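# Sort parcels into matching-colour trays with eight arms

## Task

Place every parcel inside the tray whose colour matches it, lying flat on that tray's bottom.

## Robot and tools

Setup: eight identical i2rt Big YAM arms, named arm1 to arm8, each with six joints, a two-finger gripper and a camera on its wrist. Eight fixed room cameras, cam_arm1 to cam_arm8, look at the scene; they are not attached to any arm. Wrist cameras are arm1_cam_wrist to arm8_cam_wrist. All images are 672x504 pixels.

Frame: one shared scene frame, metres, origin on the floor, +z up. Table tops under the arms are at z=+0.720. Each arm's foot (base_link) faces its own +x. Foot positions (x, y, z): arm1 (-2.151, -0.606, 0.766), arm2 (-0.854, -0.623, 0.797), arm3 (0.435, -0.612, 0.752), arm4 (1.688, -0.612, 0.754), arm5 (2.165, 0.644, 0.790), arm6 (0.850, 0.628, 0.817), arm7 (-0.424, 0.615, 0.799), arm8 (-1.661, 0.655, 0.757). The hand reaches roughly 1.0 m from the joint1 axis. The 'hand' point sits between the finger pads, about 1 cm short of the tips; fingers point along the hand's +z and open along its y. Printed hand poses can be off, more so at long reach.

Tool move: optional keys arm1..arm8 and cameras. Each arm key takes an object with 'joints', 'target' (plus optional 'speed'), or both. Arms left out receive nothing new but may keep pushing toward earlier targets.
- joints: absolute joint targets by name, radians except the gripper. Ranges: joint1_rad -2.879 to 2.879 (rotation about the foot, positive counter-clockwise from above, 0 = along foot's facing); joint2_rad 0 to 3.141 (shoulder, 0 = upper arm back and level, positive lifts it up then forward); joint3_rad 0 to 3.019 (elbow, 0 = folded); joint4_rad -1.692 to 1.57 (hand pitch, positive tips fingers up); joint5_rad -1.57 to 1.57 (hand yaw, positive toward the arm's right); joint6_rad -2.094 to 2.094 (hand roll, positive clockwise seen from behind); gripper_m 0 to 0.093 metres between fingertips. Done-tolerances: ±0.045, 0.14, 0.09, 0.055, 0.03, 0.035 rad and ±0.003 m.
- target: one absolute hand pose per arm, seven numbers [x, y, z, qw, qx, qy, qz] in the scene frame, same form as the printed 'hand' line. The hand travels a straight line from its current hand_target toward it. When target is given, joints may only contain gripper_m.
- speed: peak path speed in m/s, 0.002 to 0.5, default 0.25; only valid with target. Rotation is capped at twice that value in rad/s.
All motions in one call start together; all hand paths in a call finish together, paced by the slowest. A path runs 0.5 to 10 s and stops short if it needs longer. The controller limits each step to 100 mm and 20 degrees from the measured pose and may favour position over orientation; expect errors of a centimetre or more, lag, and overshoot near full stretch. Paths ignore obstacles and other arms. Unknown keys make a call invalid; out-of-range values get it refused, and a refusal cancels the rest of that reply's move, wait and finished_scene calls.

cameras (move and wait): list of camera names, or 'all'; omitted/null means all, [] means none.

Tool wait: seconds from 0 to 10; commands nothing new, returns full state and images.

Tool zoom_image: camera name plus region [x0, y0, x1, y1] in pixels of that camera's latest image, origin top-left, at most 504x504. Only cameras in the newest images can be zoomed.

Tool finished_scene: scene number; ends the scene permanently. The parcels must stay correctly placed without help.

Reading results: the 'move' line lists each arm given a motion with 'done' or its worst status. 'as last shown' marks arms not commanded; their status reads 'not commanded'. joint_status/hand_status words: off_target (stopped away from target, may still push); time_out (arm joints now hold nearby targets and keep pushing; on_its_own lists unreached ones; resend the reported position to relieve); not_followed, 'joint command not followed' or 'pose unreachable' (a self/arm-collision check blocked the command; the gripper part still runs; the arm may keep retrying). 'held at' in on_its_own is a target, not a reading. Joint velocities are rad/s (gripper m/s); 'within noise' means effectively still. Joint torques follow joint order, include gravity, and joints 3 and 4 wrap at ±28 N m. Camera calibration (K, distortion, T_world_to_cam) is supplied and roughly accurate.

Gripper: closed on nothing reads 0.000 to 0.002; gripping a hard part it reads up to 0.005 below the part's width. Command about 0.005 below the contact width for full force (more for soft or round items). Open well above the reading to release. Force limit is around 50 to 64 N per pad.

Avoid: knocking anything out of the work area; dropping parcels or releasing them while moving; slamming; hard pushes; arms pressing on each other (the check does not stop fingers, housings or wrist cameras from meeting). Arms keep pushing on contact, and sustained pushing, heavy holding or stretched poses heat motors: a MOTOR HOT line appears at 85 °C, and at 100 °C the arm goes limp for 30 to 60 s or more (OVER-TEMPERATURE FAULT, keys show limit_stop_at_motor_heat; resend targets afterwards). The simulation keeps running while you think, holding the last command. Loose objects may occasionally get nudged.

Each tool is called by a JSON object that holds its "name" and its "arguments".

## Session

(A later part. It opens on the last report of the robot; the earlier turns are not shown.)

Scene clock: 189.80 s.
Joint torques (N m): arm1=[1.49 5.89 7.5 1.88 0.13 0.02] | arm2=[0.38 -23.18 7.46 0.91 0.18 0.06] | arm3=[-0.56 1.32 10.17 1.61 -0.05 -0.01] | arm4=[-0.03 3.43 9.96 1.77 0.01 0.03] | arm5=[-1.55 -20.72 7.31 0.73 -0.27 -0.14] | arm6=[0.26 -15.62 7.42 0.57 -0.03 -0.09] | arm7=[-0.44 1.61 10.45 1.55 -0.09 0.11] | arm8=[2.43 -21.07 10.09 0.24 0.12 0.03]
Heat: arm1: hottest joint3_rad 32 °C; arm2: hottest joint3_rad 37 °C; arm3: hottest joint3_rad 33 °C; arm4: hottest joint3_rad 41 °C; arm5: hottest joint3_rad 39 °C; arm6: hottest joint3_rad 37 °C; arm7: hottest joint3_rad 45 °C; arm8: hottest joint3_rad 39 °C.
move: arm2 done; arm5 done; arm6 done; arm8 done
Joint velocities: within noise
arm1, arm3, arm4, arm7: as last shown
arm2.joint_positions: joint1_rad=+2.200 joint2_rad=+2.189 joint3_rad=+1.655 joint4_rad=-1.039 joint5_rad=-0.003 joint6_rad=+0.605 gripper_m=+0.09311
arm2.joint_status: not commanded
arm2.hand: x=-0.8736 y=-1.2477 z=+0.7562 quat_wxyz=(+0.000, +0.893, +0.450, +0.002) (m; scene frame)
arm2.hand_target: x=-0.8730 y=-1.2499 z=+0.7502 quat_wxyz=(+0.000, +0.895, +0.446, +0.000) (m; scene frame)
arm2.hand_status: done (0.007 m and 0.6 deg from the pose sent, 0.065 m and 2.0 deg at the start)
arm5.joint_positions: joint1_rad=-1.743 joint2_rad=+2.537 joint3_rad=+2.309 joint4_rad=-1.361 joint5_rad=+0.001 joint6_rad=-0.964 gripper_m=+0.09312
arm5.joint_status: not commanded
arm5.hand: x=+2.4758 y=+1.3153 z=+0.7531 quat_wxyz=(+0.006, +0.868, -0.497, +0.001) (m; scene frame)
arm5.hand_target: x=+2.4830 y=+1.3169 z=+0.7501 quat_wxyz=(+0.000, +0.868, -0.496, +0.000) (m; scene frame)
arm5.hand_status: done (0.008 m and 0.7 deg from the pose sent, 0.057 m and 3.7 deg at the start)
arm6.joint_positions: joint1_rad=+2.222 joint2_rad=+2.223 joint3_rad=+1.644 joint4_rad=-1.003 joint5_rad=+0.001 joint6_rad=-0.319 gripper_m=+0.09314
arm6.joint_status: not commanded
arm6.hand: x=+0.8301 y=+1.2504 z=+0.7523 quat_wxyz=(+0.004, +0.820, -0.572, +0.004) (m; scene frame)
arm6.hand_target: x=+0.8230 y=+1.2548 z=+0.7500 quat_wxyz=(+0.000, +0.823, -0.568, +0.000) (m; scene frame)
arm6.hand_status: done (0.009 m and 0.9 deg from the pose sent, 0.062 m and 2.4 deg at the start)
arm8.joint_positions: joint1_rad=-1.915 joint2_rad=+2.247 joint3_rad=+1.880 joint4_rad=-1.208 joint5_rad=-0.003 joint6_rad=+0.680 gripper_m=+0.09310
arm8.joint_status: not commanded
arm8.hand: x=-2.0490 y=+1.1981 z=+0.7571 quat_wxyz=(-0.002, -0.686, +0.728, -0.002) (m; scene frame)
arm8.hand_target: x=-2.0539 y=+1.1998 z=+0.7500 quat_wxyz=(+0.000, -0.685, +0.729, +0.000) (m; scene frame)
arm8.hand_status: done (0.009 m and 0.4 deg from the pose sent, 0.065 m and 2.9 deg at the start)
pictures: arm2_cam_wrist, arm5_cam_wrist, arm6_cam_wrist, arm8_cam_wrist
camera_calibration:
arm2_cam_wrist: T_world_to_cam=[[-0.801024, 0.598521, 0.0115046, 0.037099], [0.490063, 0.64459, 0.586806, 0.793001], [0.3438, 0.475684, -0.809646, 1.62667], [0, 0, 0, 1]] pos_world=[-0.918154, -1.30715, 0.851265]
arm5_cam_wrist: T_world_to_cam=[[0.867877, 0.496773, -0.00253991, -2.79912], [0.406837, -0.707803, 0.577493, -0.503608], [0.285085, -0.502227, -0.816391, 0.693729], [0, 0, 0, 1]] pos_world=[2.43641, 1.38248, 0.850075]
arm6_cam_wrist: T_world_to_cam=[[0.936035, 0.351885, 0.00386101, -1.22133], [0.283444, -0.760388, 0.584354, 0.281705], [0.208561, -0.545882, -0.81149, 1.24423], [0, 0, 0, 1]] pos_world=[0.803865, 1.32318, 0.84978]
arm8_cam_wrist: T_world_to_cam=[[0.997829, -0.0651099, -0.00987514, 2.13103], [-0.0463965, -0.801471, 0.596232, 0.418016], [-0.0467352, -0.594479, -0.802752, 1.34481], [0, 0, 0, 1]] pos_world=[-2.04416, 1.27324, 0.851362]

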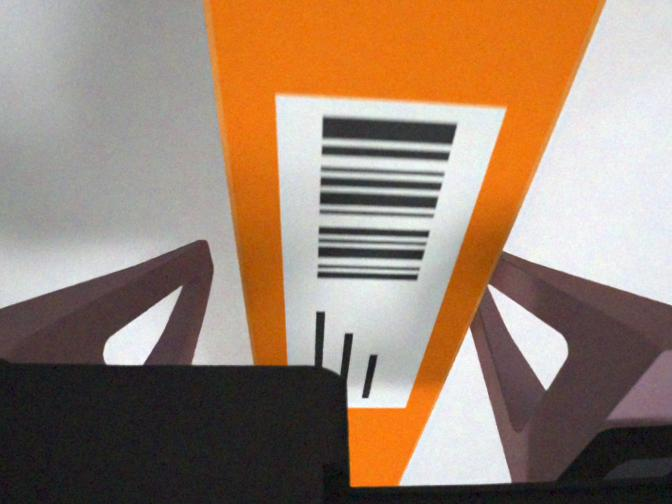

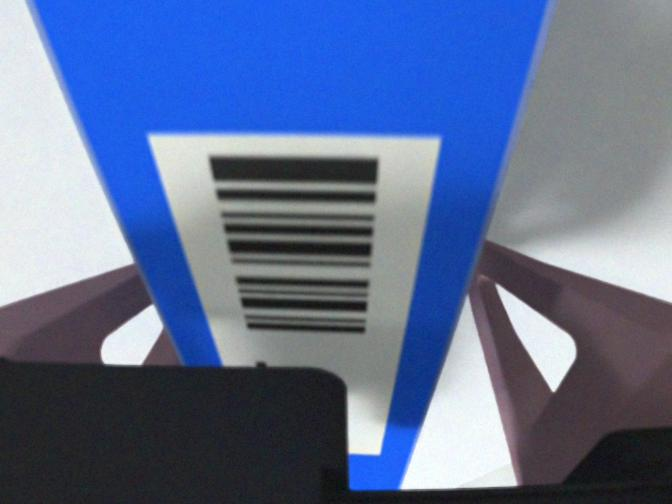

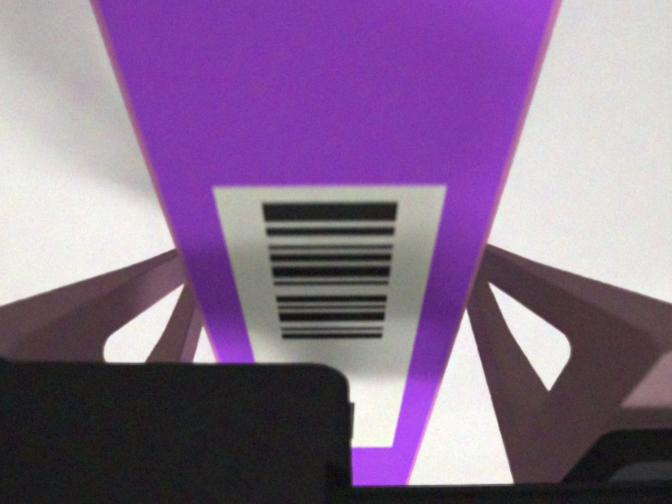

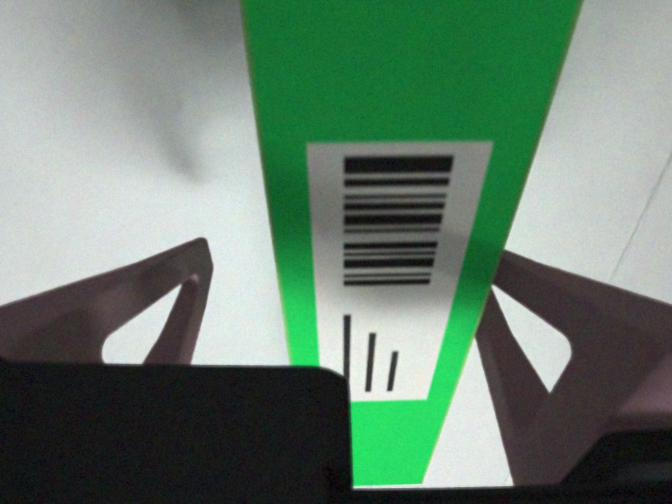

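{"name": "move", "arguments": {"arm8": {"joints":{"gripper_m":0.055}}, "arm2": {"joints":{"gripper_m":0.055}}, "arm5": {"joints":{"gripper_m":0.055}}, "arm6": {"joints":{"gripper_m":0.055}}, "cameras": []}}

{"name": "move", "arguments": {"arm8": {"target":[-2.03,1.18,0.96,0,-0.685,0.729,0]}, "arm2": {"target":[-0.873,-1.24,0.96,0,0.895,0.446,0]}, "arm5": {"target":[2.47,1.3,0.96,0,-0.868,0.496,0]}, "arm6": {"target":[0.83,1.24,0.96,0,-0.823,0.568,0]}, "cameras": []}}

{"name": "move", "arguments": {"arm8": {"target":[-1.905,0.996,1.02,0,-0.883,0.469,0]}, "arm2": {"target":[-0.867,-1.042,1.02,0,0.727,0.687,0]}, "arm5": {"target":[2.341,1.025,1.02,0,-0.537,0.843,0]}, "arm6": {"target":[0.838,1.028,1.02,0,-0.719,0.695,0]}, "cameras": ["arm8_cam_wrist","arm2_cam_wrist","arm5_cam_wrist","arm6_cam_wrist"]}}

Scene clock: 220.37 s.
Joint torques (N m): arm1=[1.2 5.77 7.47 2.04 0.1 0] | arm2=[0.32 -23.18 7.46 0.9 0.15 0.06] | arm3=[-0.44 1.44 10.18 1.62 -0.05 -0.01] | arm4=[-0.03 3.43 9.96 1.76 0.01 0.03] | arm5=[-1.49 -20.89 7.19 0.69 -0.3 -0.12] | arm6=[0.32 -15.68 7.41 0.54 -0.03 -0.09] | arm7=[-0.44 1.49 10.47 1.61 -0.09 0.11] | arm8=[2.55 -20.84 10.09 0.18 0.07 0.02]
Heat: arm1: hottest joint3_rad 32 °C; arm2: hottest joint3_rad 38 °C; arm3: hottest joint3_rad 33 °C; arm4: hottest joint3_rad 42 °C; arm5: hottest joint3_rad 40 °C; arm6: hottest joint3_rad 36 °C; arm7: hottest joint3_rad 46 °C; arm8: hottest joint2_rad 39 °C.
move: arm2 off_target; arm5 off_target; arm6 off_target; arm8 off_target
Joint velocities: within noise
arm1, arm3, arm4, arm7: as last shown
arm2.joint_positions: joint1_rad=+2.200 joint2_rad=+2.189 joint3_rad=+1.655 joint4_rad=-1.039 joint5_rad=-0.003 joint6_rad=+0.605 gripper_m=+0.05926
arm2.joint_status: gripper_m off_target (ended at +0.05929, target +0.05500)
arm2.hand: x=-0.8737 y=-1.2477 z=+0.7562 quat_wxyz=(+0.000, +0.893, +0.450, +0.002) (m; scene frame)
arm2.hand_target: x=-0.8730 y=-1.2500 z=+0.7502 quat_wxyz=(+0.000, +0.895, +0.446, +0.000) (m; scene frame)
arm2.hand_status: not commanded
arm5.joint_positions: joint1_rad=-1.743 joint2_rad=+2.538 joint3_rad=+2.309 joint4_rad=-1.361 joint5_rad=+0.001 joint6_rad=-0.964 gripper_m=+0.05880
arm5.joint_status: gripper_m off_target (ended at +0.05883, target +0.05500)
arm5.hand: x=+2.4758 y=+1.3153 z=+0.7529 quat_wxyz=(+0.006, +0.868, -0.497, +0.001) (m; scene frame)
arm5.hand_target: x=+2.4830 y=+1.3169 z=+0.7501 quat_wxyz=(+0.000, +0.868, -0.496, +0.000) (m; scene frame)
arm5.hand_status: not commanded
arm6.joint_positions: joint1_rad=+2.222 joint2_rad=+2.223 joint3_rad=+1.644 joint4_rad=-1.003 joint5_rad=+0.001 joint6_rad=-0.319 gripper_m=+0.05964
arm6.joint_status: gripper_m off_target (ended at +0.05967, target +0.05500)
arm6.hand: x=+0.8301 y=+1.2504 z=+0.7523 quat_wxyz=(+0.004, +0.820, -0.572, +0.004) (m; scene frame)
arm6.hand_target: x=+0.8230 y=+1.2548 z=+0.7500 quat_wxyz=(+0.000, +0.823, -0.568, +0.000) (m; scene frame)
arm6.hand_status: not commanded
arm8.joint_positions: joint1_rad=-1.915 joint2_rad=+2.247 joint3_rad=+1.880 joint4_rad=-1.208 joint5_rad=-0.002 joint6_rad=+0.681 gripper_m=+0.06004
arm8.joint_status: gripper_m off_target (ended at +0.06006, target +0.05500)
arm8.hand: x=-2.0489 y=+1.1982 z=+0.7571 quat_wxyz=(-0.002, -0.685, +0.728, -0.002) (m; scene frame)
arm8.hand_target: x=-2.0539 y=+1.1998 z=+0.7500 quat_wxyz=(+0.000, -0.685, +0.729, +0.000) (m; scene frame)
arm8.hand_status: not commanded
pictures: none
No camera images: "cameras" was empty.

Scene clock: 222.07 s.
Joint torques (N m): arm1=[1.49 5.77 7.57 1.94 0.11 0.02] | arm2=[0.32 -22.01 11.84 0.12 0.14 0.05] | arm3=[-0.56 1.32 10.15 1.62 -0.05 0.01] | arm4=[-0.03 3.43 9.96 1.76 0.01 0.03] | arm5=[-0.62 -20.48 9.94 -0.13 -0.24 -0.07] | arm6=[-0.44 -16.62 12.31 -0.28 -0.01 -0.18] | arm7=[-0.26 1.55 10.47 1.59 -0.1 0.11] | arm8=[1.38 -19.9 14.76 -0.68 0.04 -0.07]
Heat: arm1: hottest joint3_rad 32 °C; arm2: hottest joint3_rad 38 °C; arm3: hottest joint3_rad 33 °C; arm4: hottest joint3_rad 42 °C; arm5: hottest joint3_rad 40 °C; arm6: hottest joint3_rad 37 °C; arm7: hottest joint3_rad 46 °C; arm8: hottest joint2_rad 39 °C.
move: arm2 off_target; arm5 off_target; arm6 off_target; arm8 off_target
Joint velocities: within noise
arm1, arm3, arm4, arm7: as last shown
arm2.joint_positions: joint1_rad=+2.200 joint2_rad=+1.976 joint3_rad=+1.832 joint4_rad=-1.453 joint5_rad=-0.003 joint6_rad=+0.605 gripper_m=+0.05926
arm2.joint_status: not commanded
arm2.hand: x=-0.8730 y=-1.2278 z=+0.9476 quat_wxyz=(-0.012, +0.893, +0.450, +0.008) (m; scene frame)
arm2.hand_target: x=-0.8730 y=-1.2393 z=+0.9601 quat_wxyz=(+0.000, +0.895, +0.446, +0.000) (m; scene frame)
arm2.hand_status: off_target (0.017 m and 1.7 deg from the pose sent, 0.204 m and 0.6 deg at the start)
arm5.joint_positions: joint1_rad=-1.743 joint2_rad=+2.354 joint3_rad=+2.460 joint4_rad=-1.674 joint5_rad=+0.000 joint6_rad=-0.964 gripper_m=+0.05880
arm5.joint_status: not commanded
arm5.hand: x=+2.4658 y=+1.2943 z=+0.9411 quat_wxyz=(-0.005, +0.868, -0.497, +0.000) (m; scene frame)
arm5.hand_target: x=+2.4695 y=+1.2989 z=+0.9596 quat_wxyz=(-0.022, +0.868, -0.496, -0.002) (m; scene frame)
arm5.hand_status: off_target (0.020 m and 0.6 deg from the pose sent, 0.208 m and 0.7 deg at the start; pose on its path clipped on 5 of 51 steps; a joint's target at an end of its range on 26 of 51 steps)
arm6.joint_positions: joint1_rad=+2.222 joint2_rad=+1.994 joint3_rad=+1.758 joint4_rad=-1.395 joint5_rad=+0.001 joint6_rad=-0.319 gripper_m=+0.05964
arm6.joint_status: not commanded
arm6.hand: x=+0.8310 y=+1.2238 z=+0.9303 quat_wxyz=(+0.024, +0.820, -0.572, +0.018) (m; scene frame)
arm6.hand_target: x=+0.8301 y=+1.2386 z=+0.9601 quat_wxyz=(+0.000, +0.823, -0.568, +0.000) (m; scene frame)
arm6.hand_status: off_target (0.034 m and 3.5 deg from the pose sent, 0.208 m and 0.9 deg at the start)
arm8.joint_positions: joint1_rad=-1.916 joint2_rad=+2.049 joint3_rad=+2.041 joint4_rad=-1.598 joint5_rad=-0.001 joint6_rad=+0.681 gripper_m=+0.06004
arm8.joint_status: not commanded
arm8.hand: x=-2.0265 y=+1.1682 z=+0.9438 quat_wxyz=(-0.003, -0.685, +0.728, -0.018) (m; scene frame)
arm8.hand_target: x=-2.0296 y=+1.1793 z=+0.9601 quat_wxyz=(+0.000, -0.685, +0.729, +0.001) (m; scene frame)
arm8.hand_status: off_target (0.020 m and 2.0 deg from the pose sent, 0.204 m and 0.3 deg at the start)
pictures: none
No camera images: "cameras" was empty.

Scene clock: 225.00 s.
Joint torques (N m): arm1=[1.2 5.89 7.54 1.98 0.11 0] | arm2=[0.32 -14.33 8.27 0.21 0.05 -0.18] | arm3=[-0.62 1.32 10.15 1.62 -0.05 0.01] | arm4=[-0.03 3.43 9.96 1.77 0.01 0.03] | arm5=[-0.91 -10.11 7.1 0.24 -0.07 0.09] | arm6=[-0.73 -9.76 8.42 -0.2 0.04 0] | arm7=[-0.44 1.55 10.47 1.62 -0.09 0.11] | arm8=[2.08 -12.45 9.61 -0.53 -0.08 -0.12]
Heat: arm1: hottest joint3_rad 32 °C; arm2: hottest joint3_rad 38 °C; arm3: hottest joint3_rad 33 °C; arm4: hottest joint3_rad 42 °C; arm5: hottest joint3_rad 40 °C; arm6: hottest joint3_rad 36 °C; arm7: hottest joint3_rad 46 °C; arm8: hottest joint2_rad 39 °C.
move: arm2 done; arm5 done; arm6 off_target; arm8 done
Joint velocities: within noise
arm1, arm3, arm4, arm7: as last shown
arm2.joint_positions: joint1_rad=+2.200 joint2_rad=+1.447 joint3_rad=+1.320 joint4_rad=-1.440 joint5_rad=-0.001 joint6_rad=+0.040 gripper_m=+0.05931
arm2.joint_status: not commanded
arm2.hand: x=-0.8675 y=-1.0452 z=+1.0174 quat_wxyz=(+0.001, +0.732, +0.681, +0.000) (m; scene frame)
arm2.hand_target: x=-0.8670 y=-1.0421 z=+1.0200 quat_wxyz=(+0.000, +0.727, +0.687, +0.000) (m; scene frame)
arm2.hand_status: done (0.004 m and 0.9 deg from the pose sent, 0.200 m and 33.3 deg at the start)
arm5.joint_positions: joint1_rad=-1.743 joint2_rad=+1.461 joint3_rad=+1.334 joint4_rad=-1.465 joint5_rad=-0.002 joint6_rad=-0.007 gripper_m=+0.05881
arm5.joint_status: not commanded
arm5.hand: x=+2.3408 y=+1.0252 z=+1.0137 quat_wxyz=(+0.006, +0.542, -0.840, +0.003) (m; scene frame)
arm5.hand_target: x=+2.3410 y=+1.0250 z=+1.0201 quat_wxyz=(+0.000, +0.537, -0.843, +0.000) (m; scene frame)
arm5.hand_status: done (0.006 m and 1.0 deg from the pose sent, 0.307 m and 55.4 deg at the start)
arm6.joint_positions: joint1_rad=+2.222 joint2_rad=+1.422 joint3_rad=+1.219 joint4_rad=-1.385 joint5_rad=+0.000 joint6_rad=-0.011 gripper_m=+0.05964
arm6.joint_status: not commanded
arm6.hand: x=+0.8374 y=+1.0307 z=+1.0096 quat_wxyz=(+0.006, +0.723, -0.691, +0.006) (m; scene frame)
arm6.hand_target: x=+0.8380 y=+1.0280 z=+1.0198 quat_wxyz=(+0.000, +0.719, -0.695, +0.000) (m; scene frame)
arm6.hand_status: off_target (0.011 m and 1.2 deg from the pose sent, 0.215 m and 18.6 deg at the start)
arm8.joint_positions: joint1_rad=-1.916 joint2_rad=+1.444 joint3_rad=+1.419 joint4_rad=-1.544 joint5_rad=+0.000 joint6_rad=+0.037 gripper_m=+0.06004
arm8.joint_status: not commanded
arm8.hand: x=-1.9067 y=+1.0008 z=+1.0166 quat_wxyz=(+0.000, -0.880, +0.474, +0.001) (m; scene frame)
arm8.hand_target: x=-1.9050 y=+0.9960 z=+1.0199 quat_wxyz=(+0.000, -0.883, +0.469, +0.000) (m; scene frame)
arm8.hand_status: done (0.006 m and 0.7 deg from the pose sent, 0.224 m and 37.6 deg at the start)
pictures: arm2_cam_wrist, arm5_cam_wrist, arm6_cam_wrist, arm8_cam_wrist
camera_calibration:
arm2_cam_wrist: T_world_to_cam=[[-0.99696, 0.0771092, 0.0111351, -0.796778], [0.0691906, 0.810608, 0.581487, 0.320104], [0.0358117, 0.58049, -0.81348, 1.58598], [0, 0, 0, 1]] pos_world=[-0.873301, -1.11869, 1.1129]
arm5_cam_wrist: T_world_to_cam=[[0.906089, -0.423066, 0.00413989, -1.69036], [-0.346154, -0.735668, 0.582212, 0.981962], [-0.243269, -0.528969, -0.813027, 2.06001], [0, 0, 0, 1]] pos_world=[2.37266, 1.09695, 1.11013]
arm6_cam_wrist: T_world_to_cam=[[0.998638, 0.0517647, 0.00653249, -0.897667], [0.0379801, -0.807066, 0.589238, 0.210982], [0.0357739, -0.588187, -0.807933, 1.51624], [0, 0, 0, 1]] pos_world=[0.834189, 1.10858, 1.10656]
arm8_cam_wrist: T_world_to_cam=[[0.837876, 0.545757, -0.0105924, 1.06319], [0.445857, -0.67305, 0.590098, 0.928091], [0.314921, -0.499152, -0.807262, 2.04118], [0, 0, 0, 1]] pos_world=[-1.94743, 1.06326, 1.11136]

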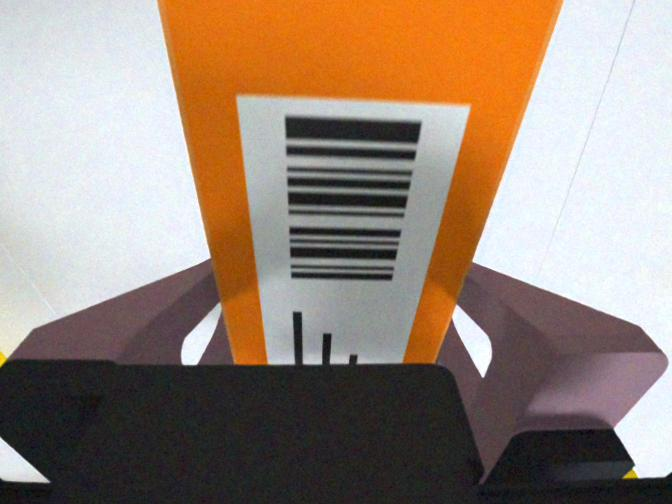

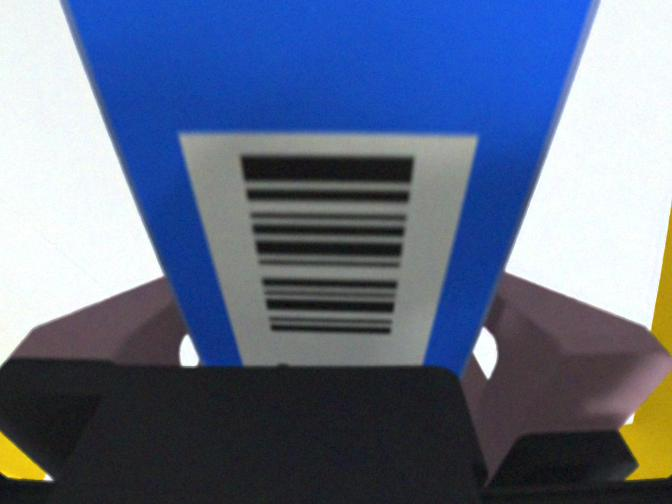

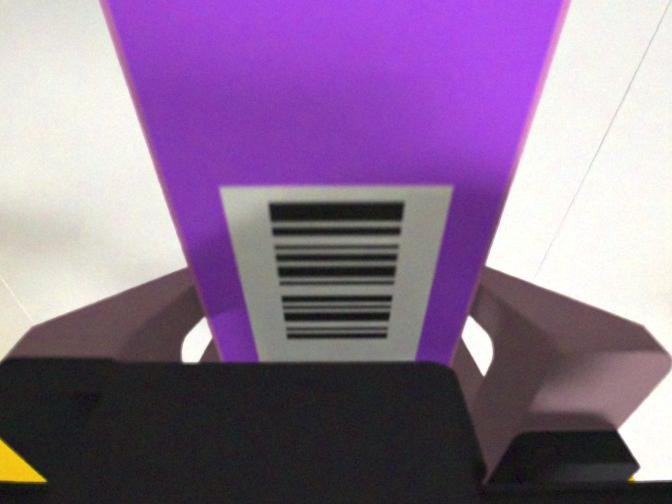

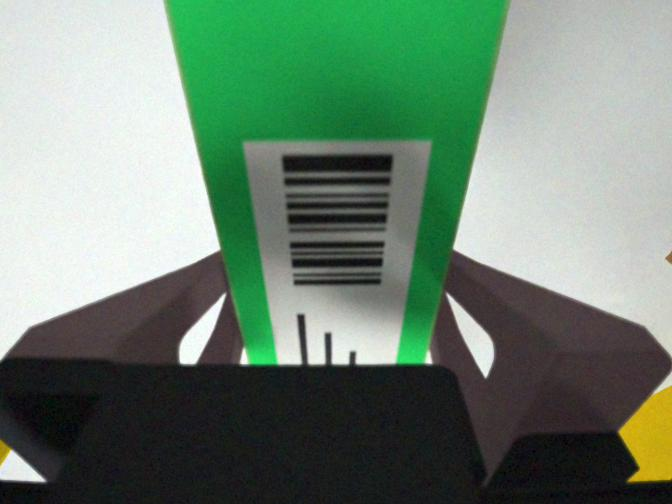

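{"name": "move", "arguments": {"arm8": {"joints":{"joint1_rad":0.325}}, "arm2": {"joints":{"joint1_rad":-2.08,"joint6_rad":1.57}}, "arm5": {"joints":{"joint1_rad":1.51}}, "arm6": {"joints":{"joint1_rad":-1.187}}, "cameras": []}}

{"name": "move", "arguments": {"arm2": {"joints":{"joint6_rad":-0.4}}, "arm8": {"target":[-1.85,-0.005,0.92,0,0.819,0.574,0]}, "arm5": {"target":[1.95,-0.005,0.92,0,0.819,0.574,0]}, "arm6": {"target":[0.70,-0.005,0.92,0,0.809,0.588,0]}, "cameras": ["cam_arm1","cam_arm3","cam_arm4"]}}

Scene clock: 245.50 s.
Joint torques (N m): arm1=[1.32 5.6 7.62 1.95 0.11 0] | arm2=[0.21 -14.21 8.2 0.12 0.02 0.08] | arm3=[-0.44 1.26 10.17 1.59 -0.04 0] | arm4=[-0.03 3.43 9.96 1.76 0.01 0.03] | arm5=[-0.97 -10.64 7.21 0.18 -0.08 0.03] | arm6=[0.09 -9.82 8.43 -0.2 -0.02 -0.03] | arm7=[-0.32 1.67 10.48 1.59 -0.11 0.11] | arm8=[1.55 -12.28 9.54 -0.57 0 -0.09]
Heat: arm1: hottest joint3_rad 32 °C; arm2: hottest joint3_rad 38 °C; arm3: hottest joint3_rad 33 °C; arm4: hottest joint3_rad 42 °C; arm5: hottest joint3_rad 40 °C; arm6: hottest joint3_rad 35 °C; arm7: hottest joint3_rad 46 °C; arm8: hottest joint2_rad 38 °C.
move: arm2 done; arm5 done; arm6 done; arm8 done
Joint velocities: within noise
arm1.joint_positions: joint1_rad=+0.458 joint2_rad=+0.456 joint3_rad=+1.438 joint4_rad=-1.139 joint5_rad=+0.063 joint6_rad=-0.074 gripper_m=+0.09396
arm1.joint_status: not commanded
arm1.hand: x=-1.9866 y=-0.6052 z=+1.4040 quat_wxyz=(-0.650, +0.024, -0.759, +0.041) (m; scene frame)
arm1.hand_target: x=-1.9921 y=-0.6053 z=+1.4119 quat_wxyz=(-0.658, +0.023, -0.752, +0.041) (m; scene frame)
arm1.hand_status: not commanded
arm2.joint_positions: joint1_rad=-2.083 joint2_rad=+1.447 joint3_rad=+1.320 joint4_rad=-1.440 joint5_rad=+0.002 joint6_rad=+1.556 gripper_m=+0.05897
arm2.joint_status: all done
arm2.hand: x=-0.4646 y=-0.4601 z=+1.0179 quat_wxyz=(-0.001, -0.547, -0.837, -0.001) (m; scene frame)
arm2.hand_target: x=-0.4681 y=-0.4600 z=+1.0205 quat_wxyz=(+0.000, -0.552, -0.834, -0.001) (m; scene frame)
arm2.hand_status: not commanded
arm3.joint_positions: joint1_rad=+0.288 joint2_rad=+0.566 joint3_rad=+1.355 joint4_rad=-1.309 joint5_rad=+0.227 joint6_rad=-0.408 gripper_m=+0.09396
arm3.joint_status: not commanded
arm3.hand: x=+0.2384 y=-0.5089 z=+1.2929 quat_wxyz=(-0.272, +0.862, -0.018, -0.428) (m; scene frame)
arm3.hand_target: x=+0.2407 y=-0.5098 z=+1.3061 quat_wxyz=(-0.276, +0.854, -0.020, -0.440) (m; scene frame)
arm3.hand_status: not commanded
arm4.joint_positions: joint1_rad=-0.202 joint2_rad=+0.526 joint3_rad=+1.372 joint4_rad=-1.530 joint5_rad=+0.176 joint6_rad=+0.279 gripper_m=+0.09396
arm4.joint_status: not commanded
arm4.hand: x=+1.8391 y=-0.5129 z=+1.2624 quat_wxyz=(-0.405, +0.175, -0.887, -0.138) (m; scene frame)
arm4.hand_target: x=+1.8372 y=-0.5146 z=+1.2716 quat_wxyz=(-0.414, +0.173, -0.882, -0.143) (m; scene frame)
arm4.hand_status: not commanded
arm5.joint_positions: joint1_rad=+1.512 joint2_rad=+1.461 joint3_rad=+1.334 joint4_rad=-1.465 joint5_rad=-0.002 joint6_rad=-0.005 gripper_m=+0.05881
arm5.joint_status: all done
arm5.hand: x=+2.0313 y=+0.2427 z=+1.0077 quat_wxyz=(-0.007, +0.809, +0.587, +0.013) (m; scene frame)
arm5.hand_target: x=+2.0304 y=+0.2431 z=+1.0141 quat_wxyz=(-0.003, +0.812, +0.583, +0.006) (m; scene frame)
arm5.hand_status: not commanded
arm6.joint_positions: joint1_rad=-1.196 joint2_rad=+1.422 joint3_rad=+1.219 joint4_rad=-1.385 joint5_rad=+0.002 joint6_rad=-0.008 gripper_m=+0.05968
arm6.joint_status: all done
arm6.hand: x=+0.7530 y=+0.2377 z=+1.0096 quat_wxyz=(+0.006, -0.785, -0.620, -0.006) (m; scene frame)
arm6.hand_target: x=+0.7572 y=+0.2394 z=+1.0198 quat_wxyz=(+0.000, -0.784, -0.620, +0.000) (m; scene frame)
arm6.hand_status: not commanded
arm7.joint_positions: joint1_rad=-0.316 joint2_rad=+0.535 joint3_rad=+1.368 joint4_rad=-1.177 joint5_rad=-0.073 joint6_rad=-0.126 gripper_m=+0.09396
arm7.joint_status: not commanded
arm7.hand: x=-0.2873 y=+0.4416 z=+1.3804 quat_wxyz=(-0.508, -0.311, -0.757, +0.270) (m; scene frame)
arm7.hand_target: x=-0.2897 y=+0.4449 z=+1.3917 quat_wxyz=(-0.517, -0.307, -0.750, +0.275) (m; scene frame)
arm7.hand_status: not commanded
arm8.joint_positions: joint1_rad=+0.327 joint2_rad=+1.444 joint3_rad=+1.419 joint4_rad=-1.544 joint5_rad=-0.002 joint6_rad=+0.034 gripper_m=+0.06004
arm8.joint_status: all done
arm8.hand: x=-1.7780 y=+0.2482 z=+1.0173 quat_wxyz=(-0.002, -0.809, -0.588, +0.001) (m; scene frame)
arm8.hand_target: x=-1.7779 y=+0.2532 z=+1.0207 quat_wxyz=(+0.000, -0.808, -0.589, +0.001) (m; scene frame)
arm8.hand_status: not commanded
pictures: none
No camera images: "cameras" was empty.

Scene clock: 247.97 s.
Joint torques (N m): arm1=[1.14 5.71 7.6 1.95 0.11 0.01] | arm2=[0.44 -14.33 8.27 0.21 -0.11 -0.17] | arm3=[-0.56 1.26 10.17 1.61 -0.05 0] | arm4=[-0.03 3.43 9.96 1.77 0.01 0.03] | arm5=[-0.73 -19.19 10.22 -0.28 -0.04 0.06] | arm6=[0.15 -15.38 12.59 -0.2 0.02 0.01] | arm7=[-0.26 1.49 10.44 1.57 -0.08 0.11] | arm8=[1.85 -21.25 14.87 -0.64 -0.01 0.02]
Heat: arm1: hottest joint3_rad 32 °C; arm2: hottest joint3_rad 38 °C; arm3: hottest joint3_rad 33 °C; arm4: hottest joint3_rad 42 °C; arm5: hottest joint3_rad 40 °C; arm6: hottest joint3_rad 36 °C; arm7: hottest joint3_rad 46 °C; arm8: hottest joint2_rad 38 °C.
move: arm2 done; arm5 off_target; arm6 off_target; arm8 off_target
Joint velocities: within noise
arm1, arm3, arm4, arm7: as last shown
arm2.joint_positions: joint1_rad=-2.083 joint2_rad=+1.447 joint3_rad=+1.320 joint4_rad=-1.440 joint5_rad=+0.002 joint6_rad=-0.386 gripper_m=+0.05912
arm2.joint_status: all done
arm2.hand: x=-0.4646 y=-0.4601 z=+1.0179 quat_wxyz=(-0.002, +0.382, -0.924, +0.000) (m; scene frame)
arm2.hand_target: x=-0.4681 y=-0.4600 z=+1.0205 quat_wxyz=(-0.001, +0.390, -0.921, -0.001) (m; scene frame)
arm2.hand_status: not commanded
arm5.joint_positions: joint1_rad=+1.512 joint2_rad=+2.197 joint3_rad=+2.096 joint4_rad=-1.505 joint5_rad=-0.001 joint6_rad=+0.020 gripper_m=+0.05881
arm5.joint_status: not commanded
arm5.hand: x=+1.9532 y=+0.0074 z=+0.8993 quat_wxyz=(-0.011, +0.816, +0.577, +0.018) (m; scene frame)
arm5.hand_target: x=+1.9503 y=-0.0040 z=+0.9202 quat_wxyz=(+0.000, +0.819, +0.574, +0.000) (m; scene frame)
arm5.hand_status: off_target (0.024 m and 2.4 deg from the pose sent, 0.275 m and 2.5 deg at the start)
arm6.joint_positions: joint1_rad=-1.195 joint2_rad=+2.099 joint3_rad=+1.865 joint4_rad=-1.372 joint5_rad=+0.000 joint6_rad=+0.072 gripper_m=+0.05968
arm6.joint_status: not commanded
arm6.hand: x=+0.6981 y=+0.0125 z=+0.9064 quat_wxyz=(+0.011, -0.809, -0.588, -0.013) (m; scene frame)
arm6.hand_target: x=+0.7003 y=-0.0041 z=+0.9203 quat_wxyz=(-0.001, -0.809, -0.588, +0.000) (m; scene frame)
arm6.hand_status: off_target (0.022 m and 2.0 deg from the pose sent, 0.264 m and 4.7 deg at the start)
arm8.joint_positions: joint1_rad=+0.327 joint2_rad=+2.202 joint3_rad=+2.206 joint4_rad=-1.603 joint5_rad=-0.002 joint6_rad=+0.062 gripper_m=+0.06004
arm8.joint_status: not commanded
arm8.hand: x=-1.8473 y=+0.0063 z=+0.9103 quat_wxyz=(+0.008, -0.817, -0.577, -0.011) (m; scene frame)
arm8.hand_target: x=-1.8499 y=-0.0043 z=+0.9200 quat_wxyz=(+0.000, -0.819, -0.574, +0.000) (m; scene frame)
arm8.hand_status: off_target (0.015 m and 1.6 deg from the pose sent, 0.281 m and 2.0 deg at the start)
pictures: cam_arm1, cam_arm3, cam_arm4

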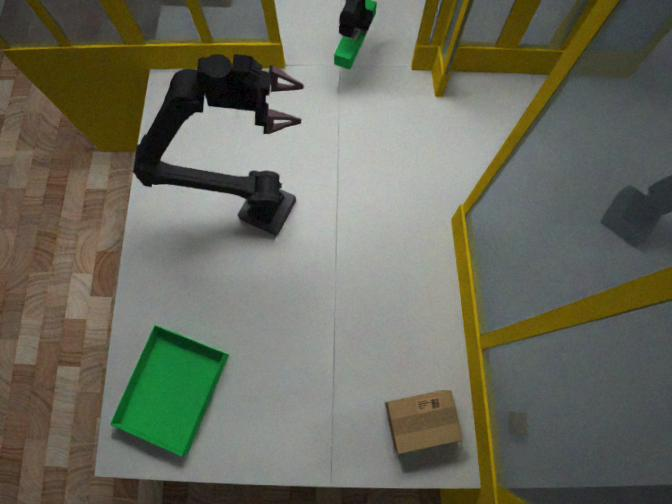

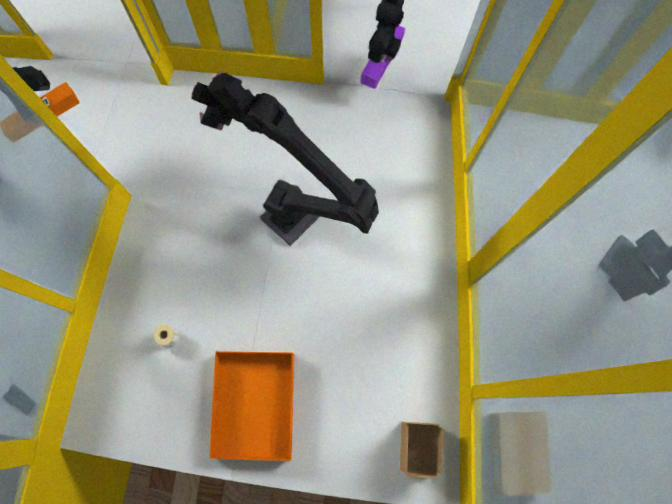

